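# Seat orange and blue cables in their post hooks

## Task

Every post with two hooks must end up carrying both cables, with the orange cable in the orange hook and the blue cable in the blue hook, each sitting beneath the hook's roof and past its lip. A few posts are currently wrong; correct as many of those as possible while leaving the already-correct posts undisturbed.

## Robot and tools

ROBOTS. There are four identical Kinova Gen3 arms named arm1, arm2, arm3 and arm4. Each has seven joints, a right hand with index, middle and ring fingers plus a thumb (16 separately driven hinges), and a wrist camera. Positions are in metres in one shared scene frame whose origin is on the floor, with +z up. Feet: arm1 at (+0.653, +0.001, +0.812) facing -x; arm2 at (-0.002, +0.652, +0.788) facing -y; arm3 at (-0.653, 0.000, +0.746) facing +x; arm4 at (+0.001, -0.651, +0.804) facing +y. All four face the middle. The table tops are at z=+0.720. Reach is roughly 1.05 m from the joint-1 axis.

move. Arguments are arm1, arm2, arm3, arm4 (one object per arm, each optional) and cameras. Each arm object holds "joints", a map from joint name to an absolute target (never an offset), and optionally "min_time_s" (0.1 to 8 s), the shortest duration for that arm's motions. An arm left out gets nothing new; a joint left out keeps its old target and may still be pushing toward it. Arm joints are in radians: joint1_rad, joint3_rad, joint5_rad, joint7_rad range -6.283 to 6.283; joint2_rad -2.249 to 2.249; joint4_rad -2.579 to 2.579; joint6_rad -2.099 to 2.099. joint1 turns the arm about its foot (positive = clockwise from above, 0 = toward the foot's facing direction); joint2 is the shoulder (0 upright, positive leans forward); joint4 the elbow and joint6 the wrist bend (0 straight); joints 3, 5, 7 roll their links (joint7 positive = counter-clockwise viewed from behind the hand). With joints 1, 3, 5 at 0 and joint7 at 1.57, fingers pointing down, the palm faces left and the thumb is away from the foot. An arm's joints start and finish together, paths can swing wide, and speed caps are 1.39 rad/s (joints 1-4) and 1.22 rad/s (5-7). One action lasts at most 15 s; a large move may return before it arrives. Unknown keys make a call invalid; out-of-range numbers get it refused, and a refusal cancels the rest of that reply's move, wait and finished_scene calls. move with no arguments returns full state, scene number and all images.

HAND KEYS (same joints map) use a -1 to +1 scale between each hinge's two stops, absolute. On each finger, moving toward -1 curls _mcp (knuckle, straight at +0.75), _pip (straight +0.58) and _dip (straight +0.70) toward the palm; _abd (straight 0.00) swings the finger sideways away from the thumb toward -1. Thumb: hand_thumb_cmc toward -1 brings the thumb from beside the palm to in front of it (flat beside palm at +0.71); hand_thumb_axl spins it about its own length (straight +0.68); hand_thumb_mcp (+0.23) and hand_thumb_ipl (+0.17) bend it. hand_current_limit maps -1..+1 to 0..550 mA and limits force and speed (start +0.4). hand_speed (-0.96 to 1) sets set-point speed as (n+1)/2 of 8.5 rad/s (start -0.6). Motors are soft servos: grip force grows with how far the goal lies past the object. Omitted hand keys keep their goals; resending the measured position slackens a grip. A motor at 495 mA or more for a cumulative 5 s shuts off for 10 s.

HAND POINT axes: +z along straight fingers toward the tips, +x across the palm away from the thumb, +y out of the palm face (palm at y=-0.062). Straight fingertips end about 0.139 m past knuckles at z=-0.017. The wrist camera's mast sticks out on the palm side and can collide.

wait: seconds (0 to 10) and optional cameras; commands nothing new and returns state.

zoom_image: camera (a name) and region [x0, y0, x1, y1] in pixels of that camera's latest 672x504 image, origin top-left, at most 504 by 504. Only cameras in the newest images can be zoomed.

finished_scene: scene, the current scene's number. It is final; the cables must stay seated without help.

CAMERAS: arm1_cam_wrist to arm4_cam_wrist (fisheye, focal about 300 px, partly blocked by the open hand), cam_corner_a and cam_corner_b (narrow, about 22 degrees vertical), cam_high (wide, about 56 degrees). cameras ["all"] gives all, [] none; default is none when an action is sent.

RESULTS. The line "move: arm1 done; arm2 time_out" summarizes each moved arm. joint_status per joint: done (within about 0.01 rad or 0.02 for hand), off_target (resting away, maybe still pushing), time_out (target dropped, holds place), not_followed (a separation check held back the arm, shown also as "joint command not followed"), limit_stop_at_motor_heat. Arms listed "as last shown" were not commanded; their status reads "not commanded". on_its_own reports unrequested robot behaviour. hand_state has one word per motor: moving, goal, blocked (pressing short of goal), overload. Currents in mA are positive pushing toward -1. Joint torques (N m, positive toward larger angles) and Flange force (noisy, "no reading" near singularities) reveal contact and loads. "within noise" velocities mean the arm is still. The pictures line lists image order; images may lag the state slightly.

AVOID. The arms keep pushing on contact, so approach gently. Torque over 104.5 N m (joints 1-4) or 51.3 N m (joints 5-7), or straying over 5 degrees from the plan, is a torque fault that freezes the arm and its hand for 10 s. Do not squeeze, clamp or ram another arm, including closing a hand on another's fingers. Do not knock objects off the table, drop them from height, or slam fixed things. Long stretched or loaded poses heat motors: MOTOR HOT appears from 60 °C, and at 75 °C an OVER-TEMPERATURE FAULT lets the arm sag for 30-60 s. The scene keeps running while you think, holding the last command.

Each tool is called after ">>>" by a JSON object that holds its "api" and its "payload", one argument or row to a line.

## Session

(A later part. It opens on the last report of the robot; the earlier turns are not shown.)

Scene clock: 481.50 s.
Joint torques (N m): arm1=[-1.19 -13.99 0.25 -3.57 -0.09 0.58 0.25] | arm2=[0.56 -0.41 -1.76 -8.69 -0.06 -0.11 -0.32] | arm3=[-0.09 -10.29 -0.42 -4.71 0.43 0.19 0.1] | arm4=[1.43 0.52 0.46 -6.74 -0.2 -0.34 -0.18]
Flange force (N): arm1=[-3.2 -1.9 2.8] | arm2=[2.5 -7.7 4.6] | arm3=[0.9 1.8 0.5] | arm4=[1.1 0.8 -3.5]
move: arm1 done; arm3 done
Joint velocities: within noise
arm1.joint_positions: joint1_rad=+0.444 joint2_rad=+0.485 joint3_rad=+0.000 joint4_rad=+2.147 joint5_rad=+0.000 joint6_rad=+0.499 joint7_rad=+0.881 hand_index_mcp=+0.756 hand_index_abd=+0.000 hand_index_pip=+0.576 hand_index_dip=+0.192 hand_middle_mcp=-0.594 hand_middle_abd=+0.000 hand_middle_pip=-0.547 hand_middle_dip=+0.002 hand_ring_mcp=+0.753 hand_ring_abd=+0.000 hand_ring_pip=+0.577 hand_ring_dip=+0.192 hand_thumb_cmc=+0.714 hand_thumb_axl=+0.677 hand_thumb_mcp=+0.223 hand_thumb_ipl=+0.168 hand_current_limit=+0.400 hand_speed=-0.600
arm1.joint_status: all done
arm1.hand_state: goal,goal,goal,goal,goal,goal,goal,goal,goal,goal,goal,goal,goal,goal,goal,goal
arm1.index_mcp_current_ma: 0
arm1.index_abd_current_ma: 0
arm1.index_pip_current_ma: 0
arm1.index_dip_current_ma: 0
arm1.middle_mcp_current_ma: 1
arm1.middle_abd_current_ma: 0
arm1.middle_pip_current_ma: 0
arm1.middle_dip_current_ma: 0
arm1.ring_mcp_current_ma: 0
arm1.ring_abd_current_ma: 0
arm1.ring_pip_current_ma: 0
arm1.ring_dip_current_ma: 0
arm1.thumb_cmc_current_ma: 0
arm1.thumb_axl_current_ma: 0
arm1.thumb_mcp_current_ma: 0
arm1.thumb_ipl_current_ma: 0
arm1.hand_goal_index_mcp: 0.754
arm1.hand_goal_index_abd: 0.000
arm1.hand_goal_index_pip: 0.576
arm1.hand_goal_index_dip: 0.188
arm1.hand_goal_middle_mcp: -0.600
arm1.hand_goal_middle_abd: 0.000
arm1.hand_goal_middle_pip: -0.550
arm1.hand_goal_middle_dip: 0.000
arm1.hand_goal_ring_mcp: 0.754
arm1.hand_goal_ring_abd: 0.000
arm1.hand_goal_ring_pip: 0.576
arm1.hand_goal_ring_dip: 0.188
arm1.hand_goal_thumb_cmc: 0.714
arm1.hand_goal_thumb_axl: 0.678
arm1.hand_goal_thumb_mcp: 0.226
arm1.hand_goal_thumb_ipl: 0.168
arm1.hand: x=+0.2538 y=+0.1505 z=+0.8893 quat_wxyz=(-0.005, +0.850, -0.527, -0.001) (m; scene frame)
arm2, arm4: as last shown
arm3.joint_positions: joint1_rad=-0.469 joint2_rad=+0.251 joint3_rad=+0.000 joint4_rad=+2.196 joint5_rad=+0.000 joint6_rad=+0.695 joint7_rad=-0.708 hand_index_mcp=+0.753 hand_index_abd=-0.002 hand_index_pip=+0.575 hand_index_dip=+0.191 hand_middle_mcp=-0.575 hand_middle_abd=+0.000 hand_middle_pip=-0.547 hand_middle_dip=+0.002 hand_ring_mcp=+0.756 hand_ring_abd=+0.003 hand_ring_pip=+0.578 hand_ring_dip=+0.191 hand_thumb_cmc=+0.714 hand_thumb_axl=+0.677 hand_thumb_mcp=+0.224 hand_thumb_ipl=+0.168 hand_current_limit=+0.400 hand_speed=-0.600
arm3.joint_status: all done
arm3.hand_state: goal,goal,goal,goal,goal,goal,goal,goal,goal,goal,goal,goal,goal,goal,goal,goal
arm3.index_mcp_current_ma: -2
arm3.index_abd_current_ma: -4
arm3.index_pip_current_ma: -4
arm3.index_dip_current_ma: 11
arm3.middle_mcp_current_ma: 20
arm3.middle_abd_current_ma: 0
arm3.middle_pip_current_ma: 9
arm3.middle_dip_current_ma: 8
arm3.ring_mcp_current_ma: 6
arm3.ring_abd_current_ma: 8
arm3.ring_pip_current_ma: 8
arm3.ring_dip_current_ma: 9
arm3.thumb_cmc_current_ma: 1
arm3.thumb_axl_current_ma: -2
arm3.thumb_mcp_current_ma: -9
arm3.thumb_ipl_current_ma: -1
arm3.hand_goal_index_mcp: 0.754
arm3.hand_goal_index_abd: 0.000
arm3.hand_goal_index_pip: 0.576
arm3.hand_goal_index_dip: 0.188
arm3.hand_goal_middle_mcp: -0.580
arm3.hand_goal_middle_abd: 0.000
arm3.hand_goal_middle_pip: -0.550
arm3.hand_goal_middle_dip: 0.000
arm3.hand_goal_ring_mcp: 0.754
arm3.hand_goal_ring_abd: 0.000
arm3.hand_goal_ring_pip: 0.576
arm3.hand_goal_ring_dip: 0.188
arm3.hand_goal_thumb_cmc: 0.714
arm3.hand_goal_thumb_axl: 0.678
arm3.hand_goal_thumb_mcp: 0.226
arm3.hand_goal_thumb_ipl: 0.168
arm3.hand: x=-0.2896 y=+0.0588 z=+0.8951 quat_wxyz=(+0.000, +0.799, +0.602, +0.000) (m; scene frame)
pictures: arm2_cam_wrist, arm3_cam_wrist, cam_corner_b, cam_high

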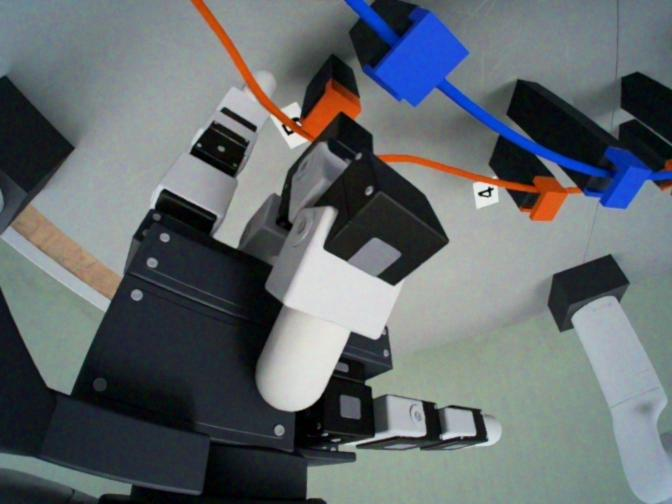

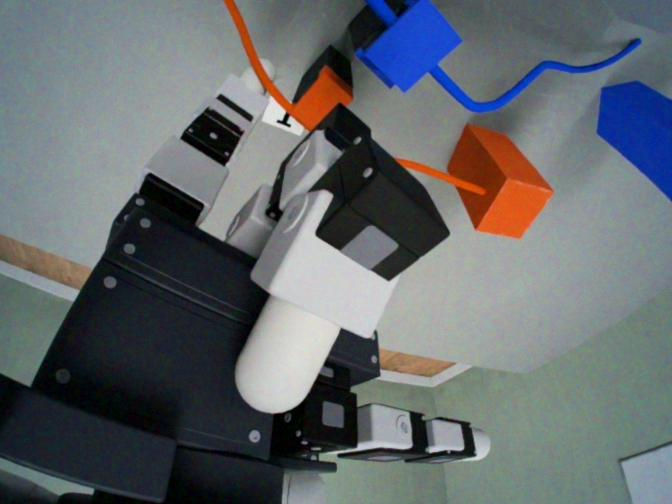

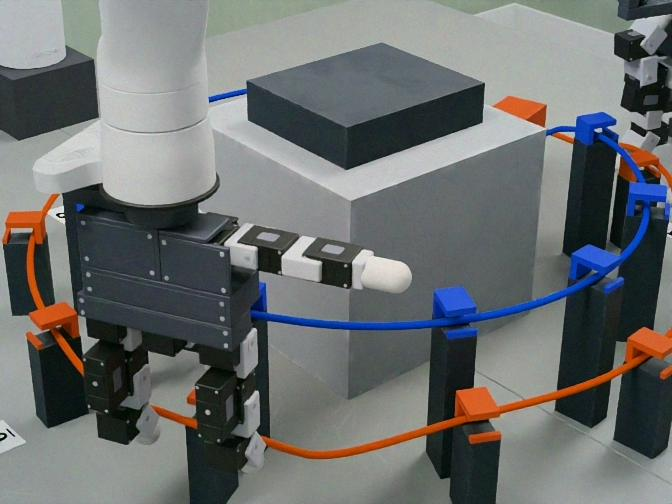

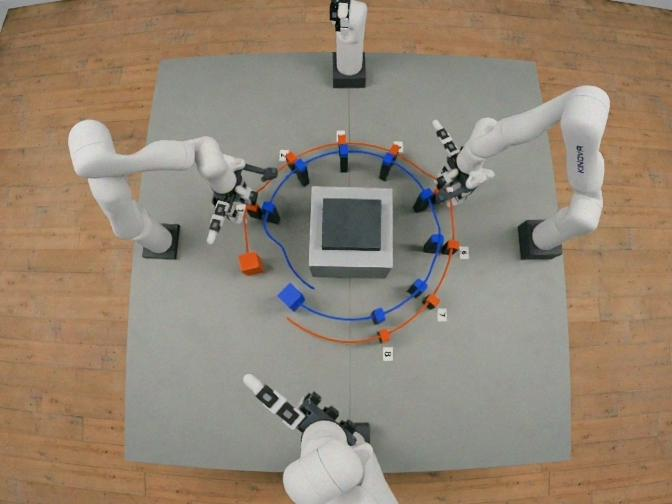

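>>> {"api": "move", "payload": {
  "arm1": {"joints":{"joint1_rad":0.42699,"joint2_rad":0.48004,"joint4_rad":2.12804,"joint6_rad":0.52232,"joint7_rad":0.864},"min_time_s":0.8},
  "arm3": {"joints":{"joint1_rad":-0.44597,"joint2_rad":0.26806,"joint4_rad":2.16995,"joint6_rad":0.70358,"joint7_rad":-0.68522},"min_time_s":0.8},
  "cameras": ["arm2_cam_wrist","arm3_cam_wrist","cam_corner_b"]
}}

>>> {"api": "zoom_image", "payload": {
  "camera": "cam_corner_b",
  "region": [130, 320, 290, 480]
}}

>>> {"api": "zoom_image", "payload": {
  "camera": "cam_corner_b",
  "region": [610, 130, 672, 220]
}}

>>> {"api": "zoom_image", "payload": {
  "camera": "arm3_cam_wrist",
  "region": [180, 0, 380, 200]
}}

>>> {"api": "zoom_image", "payload": {
  "camera": "arm2_cam_wrist",
  "region": [200, 0, 400, 180]
}}

Scene clock: 535.77 s.
Joint torques (N m): arm1=[-1.06 -14 0.35 -3.63 -0.04 0.63 0.22] | arm2=[0.63 -0.45 -1.87 -8.64 -0.08 -0.08 -0.3] | arm3=[-0.04 -10.71 -0.32 -4.81 0.48 0.22 0.13] | arm4=[1.44 0.46 0.51 -6.76 -0.15 -0.37 -0.2]
Flange force (N): arm1=[-3.1 -1.4 2.6] | arm2=[2.4 -8.1 4.4] | arm3=[1.1 1.6 0.7] | arm4=[0.9 0.9 -3.6]
move: arm1 done; arm3 done
Joint velocities: within noise
arm1.joint_positions: joint1_rad=+0.427 joint2_rad=+0.480 joint3_rad=+0.000 joint4_rad=+2.128 joint5_rad=+0.000 joint6_rad=+0.522 joint7_rad=+0.864 hand_index_mcp=+0.756 hand_index_abd=+0.000 hand_index_pip=+0.578 hand_index_dip=+0.192 hand_middle_mcp=-0.594 hand_middle_abd=+0.000 hand_middle_pip=-0.547 hand_middle_dip=+0.002 hand_ring_mcp=+0.754 hand_ring_abd=+0.000 hand_ring_pip=+0.577 hand_ring_dip=+0.192 hand_thumb_cmc=+0.714 hand_thumb_axl=+0.677 hand_thumb_mcp=+0.223 hand_thumb_ipl=+0.168 hand_current_limit=+0.400 hand_speed=-0.600
arm1.joint_status: all done
arm1.hand_state: goal,goal,goal,goal,goal,goal,goal,goal,goal,goal,goal,goal,goal,goal,goal,goal
arm1.index_mcp_current_ma: 0
arm1.index_abd_current_ma: 0
arm1.index_pip_current_ma: 0
arm1.index_dip_current_ma: 0
arm1.middle_mcp_current_ma: 1
arm1.middle_abd_current_ma: 0
arm1.middle_pip_current_ma: 0
arm1.middle_dip_current_ma: 0
arm1.ring_mcp_current_ma: 0
arm1.ring_abd_current_ma: 0
arm1.ring_pip_current_ma: 0
arm1.ring_dip_current_ma: 0
arm1.thumb_cmc_current_ma: 0
arm1.thumb_axl_current_ma: 0
arm1.thumb_mcp_current_ma: 0
arm1.thumb_ipl_current_ma: 0
arm1.hand_goal_index_mcp: 0.754
arm1.hand_goal_index_abd: 0.000
arm1.hand_goal_index_pip: 0.576
arm1.hand_goal_index_dip: 0.188
arm1.hand_goal_middle_mcp: -0.600
arm1.hand_goal_middle_abd: 0.000
arm1.hand_goal_middle_pip: -0.550
arm1.hand_goal_middle_dip: 0.000
arm1.hand_goal_ring_mcp: 0.754
arm1.hand_goal_ring_abd: 0.000
arm1.hand_goal_ring_pip: 0.576
arm1.hand_goal_ring_dip: 0.188
arm1.hand_goal_thumb_cmc: 0.714
arm1.hand_goal_thumb_axl: 0.678
arm1.hand_goal_thumb_mcp: 0.226
arm1.hand_goal_thumb_ipl: 0.168
arm1.hand: x=+0.2466 y=+0.1469 z=+0.8938 quat_wxyz=(-0.005, +0.850, -0.527, -0.001) (m; scene frame)
arm2, arm4: as last shown
arm3.joint_positions: joint1_rad=-0.446 joint2_rad=+0.268 joint3_rad=+0.000 joint4_rad=+2.170 joint5_rad=+0.000 joint6_rad=+0.704 joint7_rad=-0.685 hand_index_mcp=+0.753 hand_index_abd=-0.002 hand_index_pip=+0.575 hand_index_dip=+0.191 hand_middle_mcp=-0.575 hand_middle_abd=+0.000 hand_middle_pip=-0.547 hand_middle_dip=+0.002 hand_ring_mcp=+0.756 hand_ring_abd=+0.001 hand_ring_pip=+0.578 hand_ring_dip=+0.191 hand_thumb_cmc=+0.714 hand_thumb_axl=+0.677 hand_thumb_mcp=+0.224 hand_thumb_ipl=+0.168 hand_current_limit=+0.400 hand_speed=-0.600
arm3.joint_status: all done
arm3.hand_state: goal,goal,goal,goal,goal,goal,goal,goal,goal,goal,goal,goal,goal,goal,goal,goal
arm3.index_mcp_current_ma: -2
arm3.index_abd_current_ma: -4
arm3.index_pip_current_ma: -4
arm3.index_dip_current_ma: 11
arm3.middle_mcp_current_ma: 20
arm3.middle_abd_current_ma: 0
arm3.middle_pip_current_ma: 9
arm3.middle_dip_current_ma: 8
arm3.ring_mcp_current_ma: 6
arm3.ring_abd_current_ma: 2
arm3.ring_pip_current_ma: 8
arm3.ring_dip_current_ma: 9
arm3.thumb_cmc_current_ma: 1
arm3.thumb_axl_current_ma: -2
arm3.thumb_mcp_current_ma: -9
arm3.thumb_ipl_current_ma: -1
arm3.hand_goal_index_mcp: 0.754
arm3.hand_goal_index_abd: 0.000
arm3.hand_goal_index_pip: 0.576
arm3.hand_goal_index_dip: 0.188
arm3.hand_goal_middle_mcp: -0.580
arm3.hand_goal_middle_abd: 0.000
arm3.hand_goal_middle_pip: -0.550
arm3.hand_goal_middle_dip: 0.000
arm3.hand_goal_ring_mcp: 0.754
arm3.hand_goal_ring_abd: 0.000
arm3.hand_goal_ring_pip: 0.576
arm3.hand_goal_ring_dip: 0.188
arm3.hand_goal_thumb_cmc: 0.714
arm3.hand_goal_thumb_axl: 0.678
arm3.hand_goal_thumb_mcp: 0.226
arm3.hand_goal_thumb_ipl: 0.168
arm3.hand: x=-0.2790 y=+0.0558 z=+0.8951 quat_wxyz=(+0.000, +0.799, +0.602, +0.000) (m; scene frame)
pictures: arm2_cam_wrist, arm3_cam_wrist, cam_corner_b

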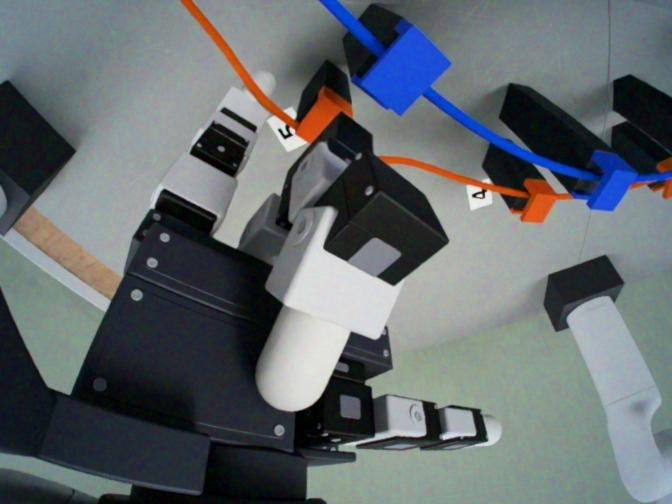

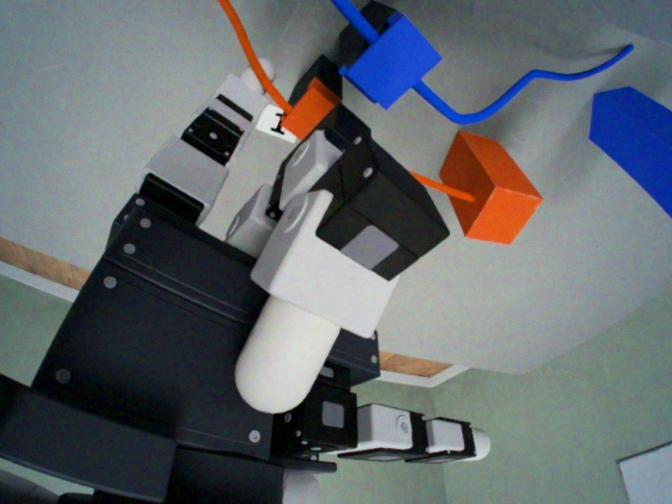

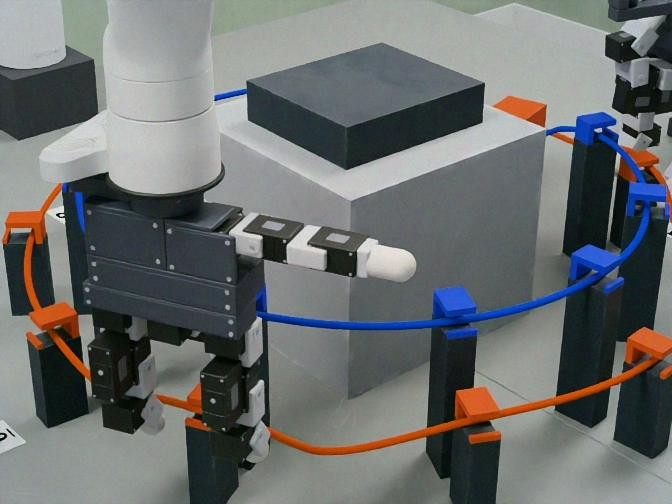

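Scaled by 3.150 from the camera's 672x504 image, which has a finer 960x720 frame.

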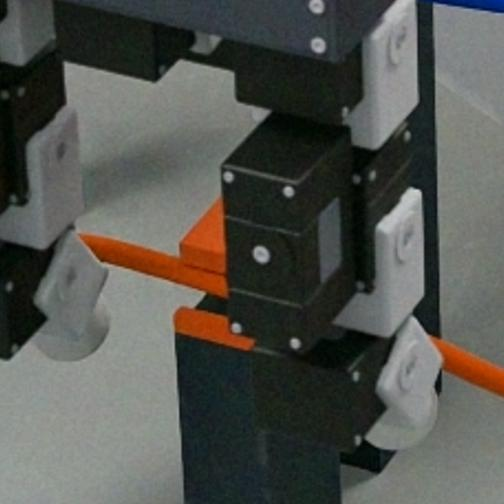

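Scaled by 5.600 from the camera's 672x504 image, which has a finer 960x720 frame.

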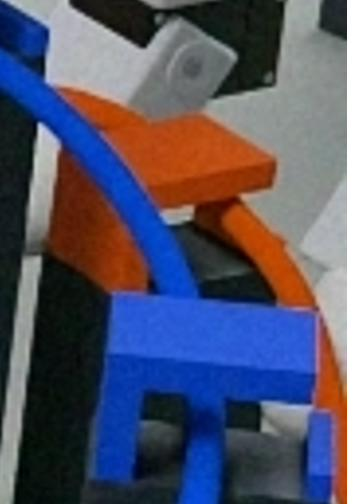

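Scaled by 2.520 from the camera's 672x504 image, which has a finer 960x720 frame.

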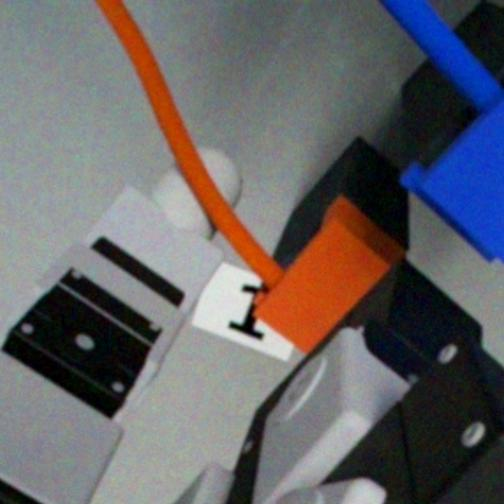

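Scaled by 2.520 from the camera's 672x504 image, which has a finer 960x720 frame.

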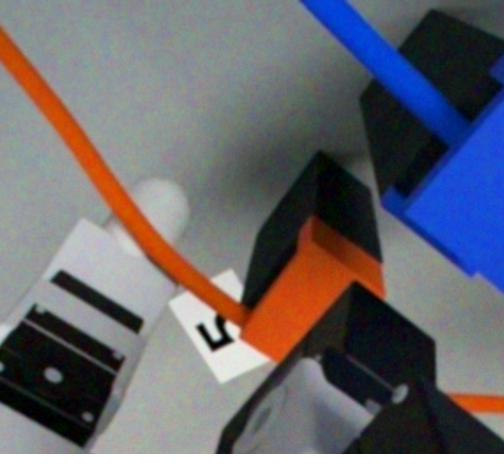

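>>> {"api": "move", "payload": {
  "arm1": {"joints":{"joint1_rad":0.38148,"joint2_rad":0.49874,"joint4_rad":2.08477,"joint6_rad":0.54647,"joint7_rad":0.81849},"min_time_s":1.2},
  "arm3": {"joints":{"joint1_rad":-0.40401,"joint2_rad":0.30207,"joint4_rad":2.11652,"joint6_rad":0.723,"joint7_rad":-0.64326},"min_time_s":1.2},
  "cameras": ["arm2_cam_wrist","arm3_cam_wrist","cam_corner_b"]
}}

>>> {"api": "zoom_image", "payload": {
  "camera": "cam_corner_b",
  "region": [130, 320, 290, 480]
}}

>>> {"api": "zoom_image", "payload": {
  "camera": "cam_corner_b",
  "region": [610, 130, 672, 220]
}}

>>> {"api": "zoom_image", "payload": {
  "camera": "arm3_cam_wrist",
  "region": [180, 0, 380, 200]
}}

>>> {"api": "zoom_image", "payload": {
  "camera": "arm2_cam_wrist",
  "region": [200, 0, 400, 180]
}}

Scene clock: 561.40 s.
Joint torques (N m): arm1=[-1.18 -14.57 0.21 -3.94 -0.09 0.56 0.22] | arm2=[0.58 -0.41 -1.89 -8.7 -0.04 -0.1 -0.34] | arm3=[0.45 -11.62 0.23 -5.55 0.82 -0.21 0.04] | arm4=[1.39 0.42 0.46 -6.73 -0.18 -0.33 -0.19]
Flange force (N): arm1=[-3.1 -1.6 2.5] | arm2=[2.7 -8.2 4.7] | arm3=[1.4 0.1 0.4] | arm4=[0.8 0.7 -3.6]
move: arm1 done; arm3 done
Joint velocities: within noise
arm1.joint_positions: joint1_rad=+0.381 joint2_rad=+0.499 joint3_rad=+0.000 joint4_rad=+2.085 joint5_rad=+0.000 joint6_rad=+0.547 joint7_rad=+0.818 hand_index_mcp=+0.757 hand_index_abd=+0.000 hand_index_pip=+0.578 hand_index_dip=+0.192 hand_middle_mcp=-0.594 hand_middle_abd=+0.000 hand_middle_pip=-0.547 hand_middle_dip=+0.002 hand_ring_mcp=+0.754 hand_ring_abd=+0.000 hand_ring_pip=+0.577 hand_ring_dip=+0.192 hand_thumb_cmc=+0.714 hand_thumb_axl=+0.677 hand_thumb_mcp=+0.223 hand_thumb_ipl=+0.168 hand_current_limit=+0.400 hand_speed=-0.600
arm1.joint_status: all done
arm1.hand_state: goal,goal,goal,goal,goal,goal,goal,goal,goal,goal,goal,goal,goal,goal,goal,goal
arm1.index_mcp_current_ma: 0
arm1.index_abd_current_ma: 0
arm1.index_pip_current_ma: 0
arm1.index_dip_current_ma: 0
arm1.middle_mcp_current_ma: 1
arm1.middle_abd_current_ma: 0
arm1.middle_pip_current_ma: 0
arm1.middle_dip_current_ma: 0
arm1.ring_mcp_current_ma: 0
arm1.ring_abd_current_ma: 0
arm1.ring_pip_current_ma: 0
arm1.ring_dip_current_ma: 0
arm1.thumb_cmc_current_ma: 0
arm1.thumb_axl_current_ma: 0
arm1.thumb_mcp_current_ma: 0
arm1.thumb_ipl_current_ma: 0
arm1.hand_goal_index_mcp: 0.754
arm1.hand_goal_index_abd: 0.000
arm1.hand_goal_index_pip: 0.576
arm1.hand_goal_index_dip: 0.188
arm1.hand_goal_middle_mcp: -0.600
arm1.hand_goal_middle_abd: 0.000
arm1.hand_goal_middle_pip: -0.550
arm1.hand_goal_middle_dip: 0.000
arm1.hand_goal_ring_mcp: 0.754
arm1.hand_goal_ring_abd: 0.000
arm1.hand_goal_ring_pip: 0.576
arm1.hand_goal_ring_dip: 0.188
arm1.hand_goal_thumb_cmc: 0.714
arm1.hand_goal_thumb_axl: 0.678
arm1.hand_goal_thumb_mcp: 0.226
arm1.hand_goal_thumb_ipl: 0.168
arm1.hand: x=+0.2267 y=+0.1370 z=+0.8938 quat_wxyz=(-0.005, +0.850, -0.527, -0.001) (m; scene frame)
arm2, arm4: as last shown
arm3.joint_positions: joint1_rad=-0.404 joint2_rad=+0.302 joint3_rad=+0.000 joint4_rad=+2.117 joint5_rad=+0.000 joint6_rad=+0.723 joint7_rad=-0.643 hand_index_mcp=+0.763 hand_index_abd=-0.013 hand_index_pip=+0.580 hand_index_dip=+0.191 hand_middle_mcp=-0.575 hand_middle_abd=+0.000 hand_middle_pip=-0.547 hand_middle_dip=+0.002 hand_ring_mcp=+0.770 hand_ring_abd=+0.002 hand_ring_pip=+0.582 hand_ring_dip=+0.191 hand_thumb_cmc=+0.714 hand_thumb_axl=+0.677 hand_thumb_mcp=+0.224 hand_thumb_ipl=+0.168 hand_current_limit=+0.400 hand_speed=-0.600
arm3.joint_status: all done
arm3.hand_state: goal,goal,goal,goal,goal,goal,goal,goal,goal,goal,goal,goal,goal,goal,goal,goal
arm3.index_mcp_current_ma: 35
arm3.index_abd_current_ma: -40
arm3.index_pip_current_ma: 14
arm3.index_dip_current_ma: 11
arm3.middle_mcp_current_ma: 20
arm3.middle_abd_current_ma: 0
arm3.middle_pip_current_ma: 9
arm3.middle_dip_current_ma: 8
arm3.ring_mcp_current_ma: 63
arm3.ring_abd_current_ma: 6
arm3.ring_pip_current_ma: 19
arm3.ring_dip_current_ma: 9
arm3.thumb_cmc_current_ma: 1
arm3.thumb_axl_current_ma: -2
arm3.thumb_mcp_current_ma: -9
arm3.thumb_ipl_current_ma: -1
arm3.hand_goal_index_mcp: 0.754
arm3.hand_goal_index_abd: 0.000
arm3.hand_goal_index_pip: 0.576
arm3.hand_goal_index_dip: 0.188
arm3.hand_goal_middle_mcp: -0.580
arm3.hand_goal_middle_abd: 0.000
arm3.hand_goal_middle_pip: -0.550
arm3.hand_goal_middle_dip: 0.000
arm3.hand_goal_ring_mcp: 0.754
arm3.hand_goal_ring_abd: 0.000
arm3.hand_goal_ring_pip: 0.576
arm3.hand_goal_ring_dip: 0.188
arm3.hand_goal_thumb_cmc: 0.714
arm3.hand_goal_thumb_axl: 0.678
arm3.hand_goal_thumb_mcp: 0.226
arm3.hand_goal_thumb_ipl: 0.168
arm3.hand: x=-0.2579 y=+0.0496 z=+0.8951 quat_wxyz=(+0.000, +0.799, +0.601, +0.000) (m; scene frame)
pictures: arm2_cam_wrist, arm3_cam_wrist, cam_corner_b

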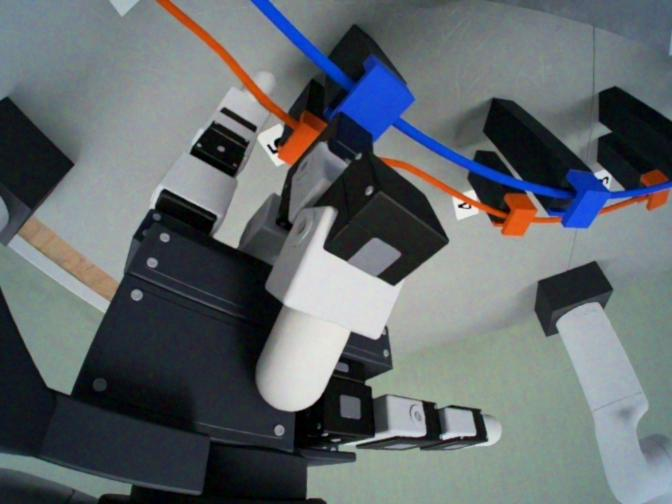

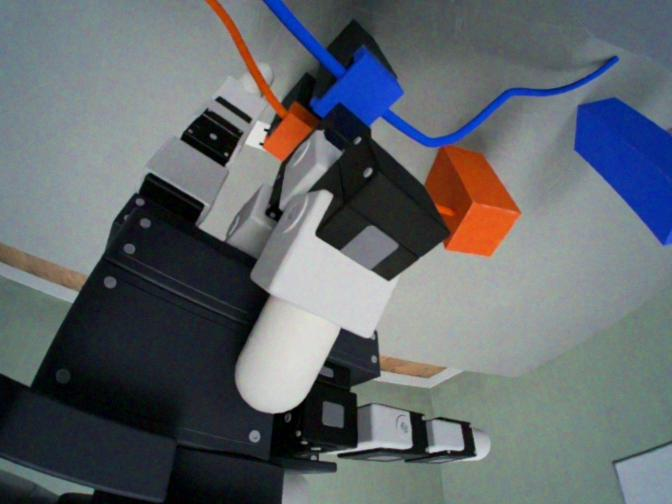

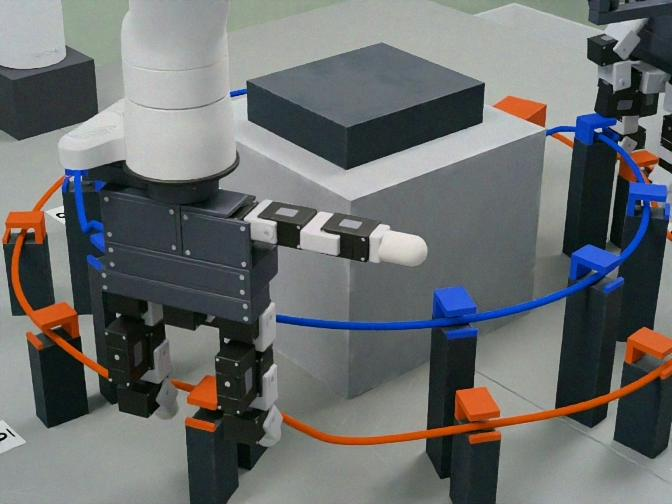

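Scaled by 3.150 from the camera's 672x504 image, which has a finer 960x720 frame.

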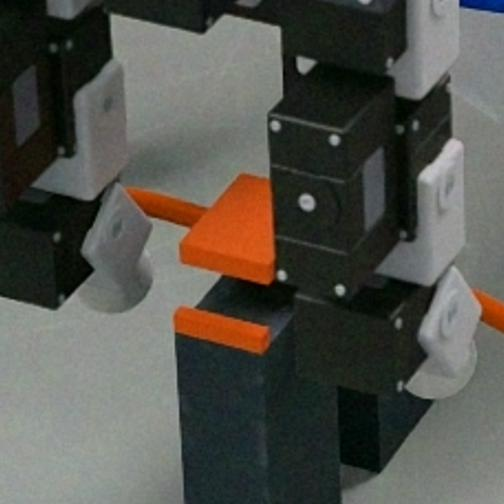

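Scaled by 5.600 from the camera's 672x504 image, which has a finer 960x720 frame.

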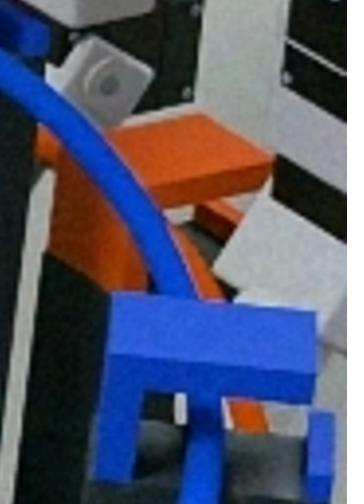

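Scaled by 2.520 from the camera's 672x504 image, which has a finer 960x720 frame.

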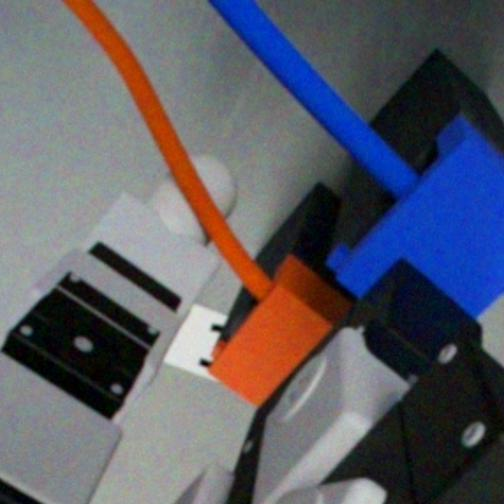

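Scaled by 2.520 from the camera's 672x504 image, which has a finer 960x720 frame.

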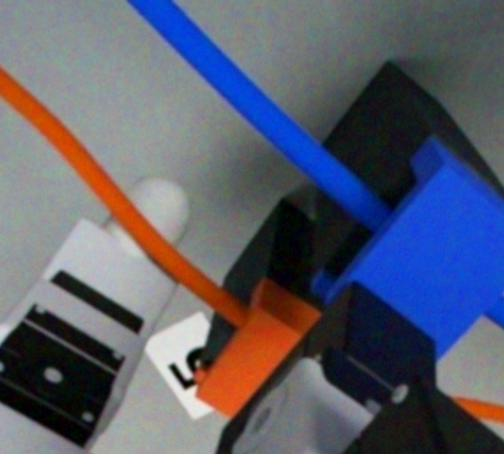

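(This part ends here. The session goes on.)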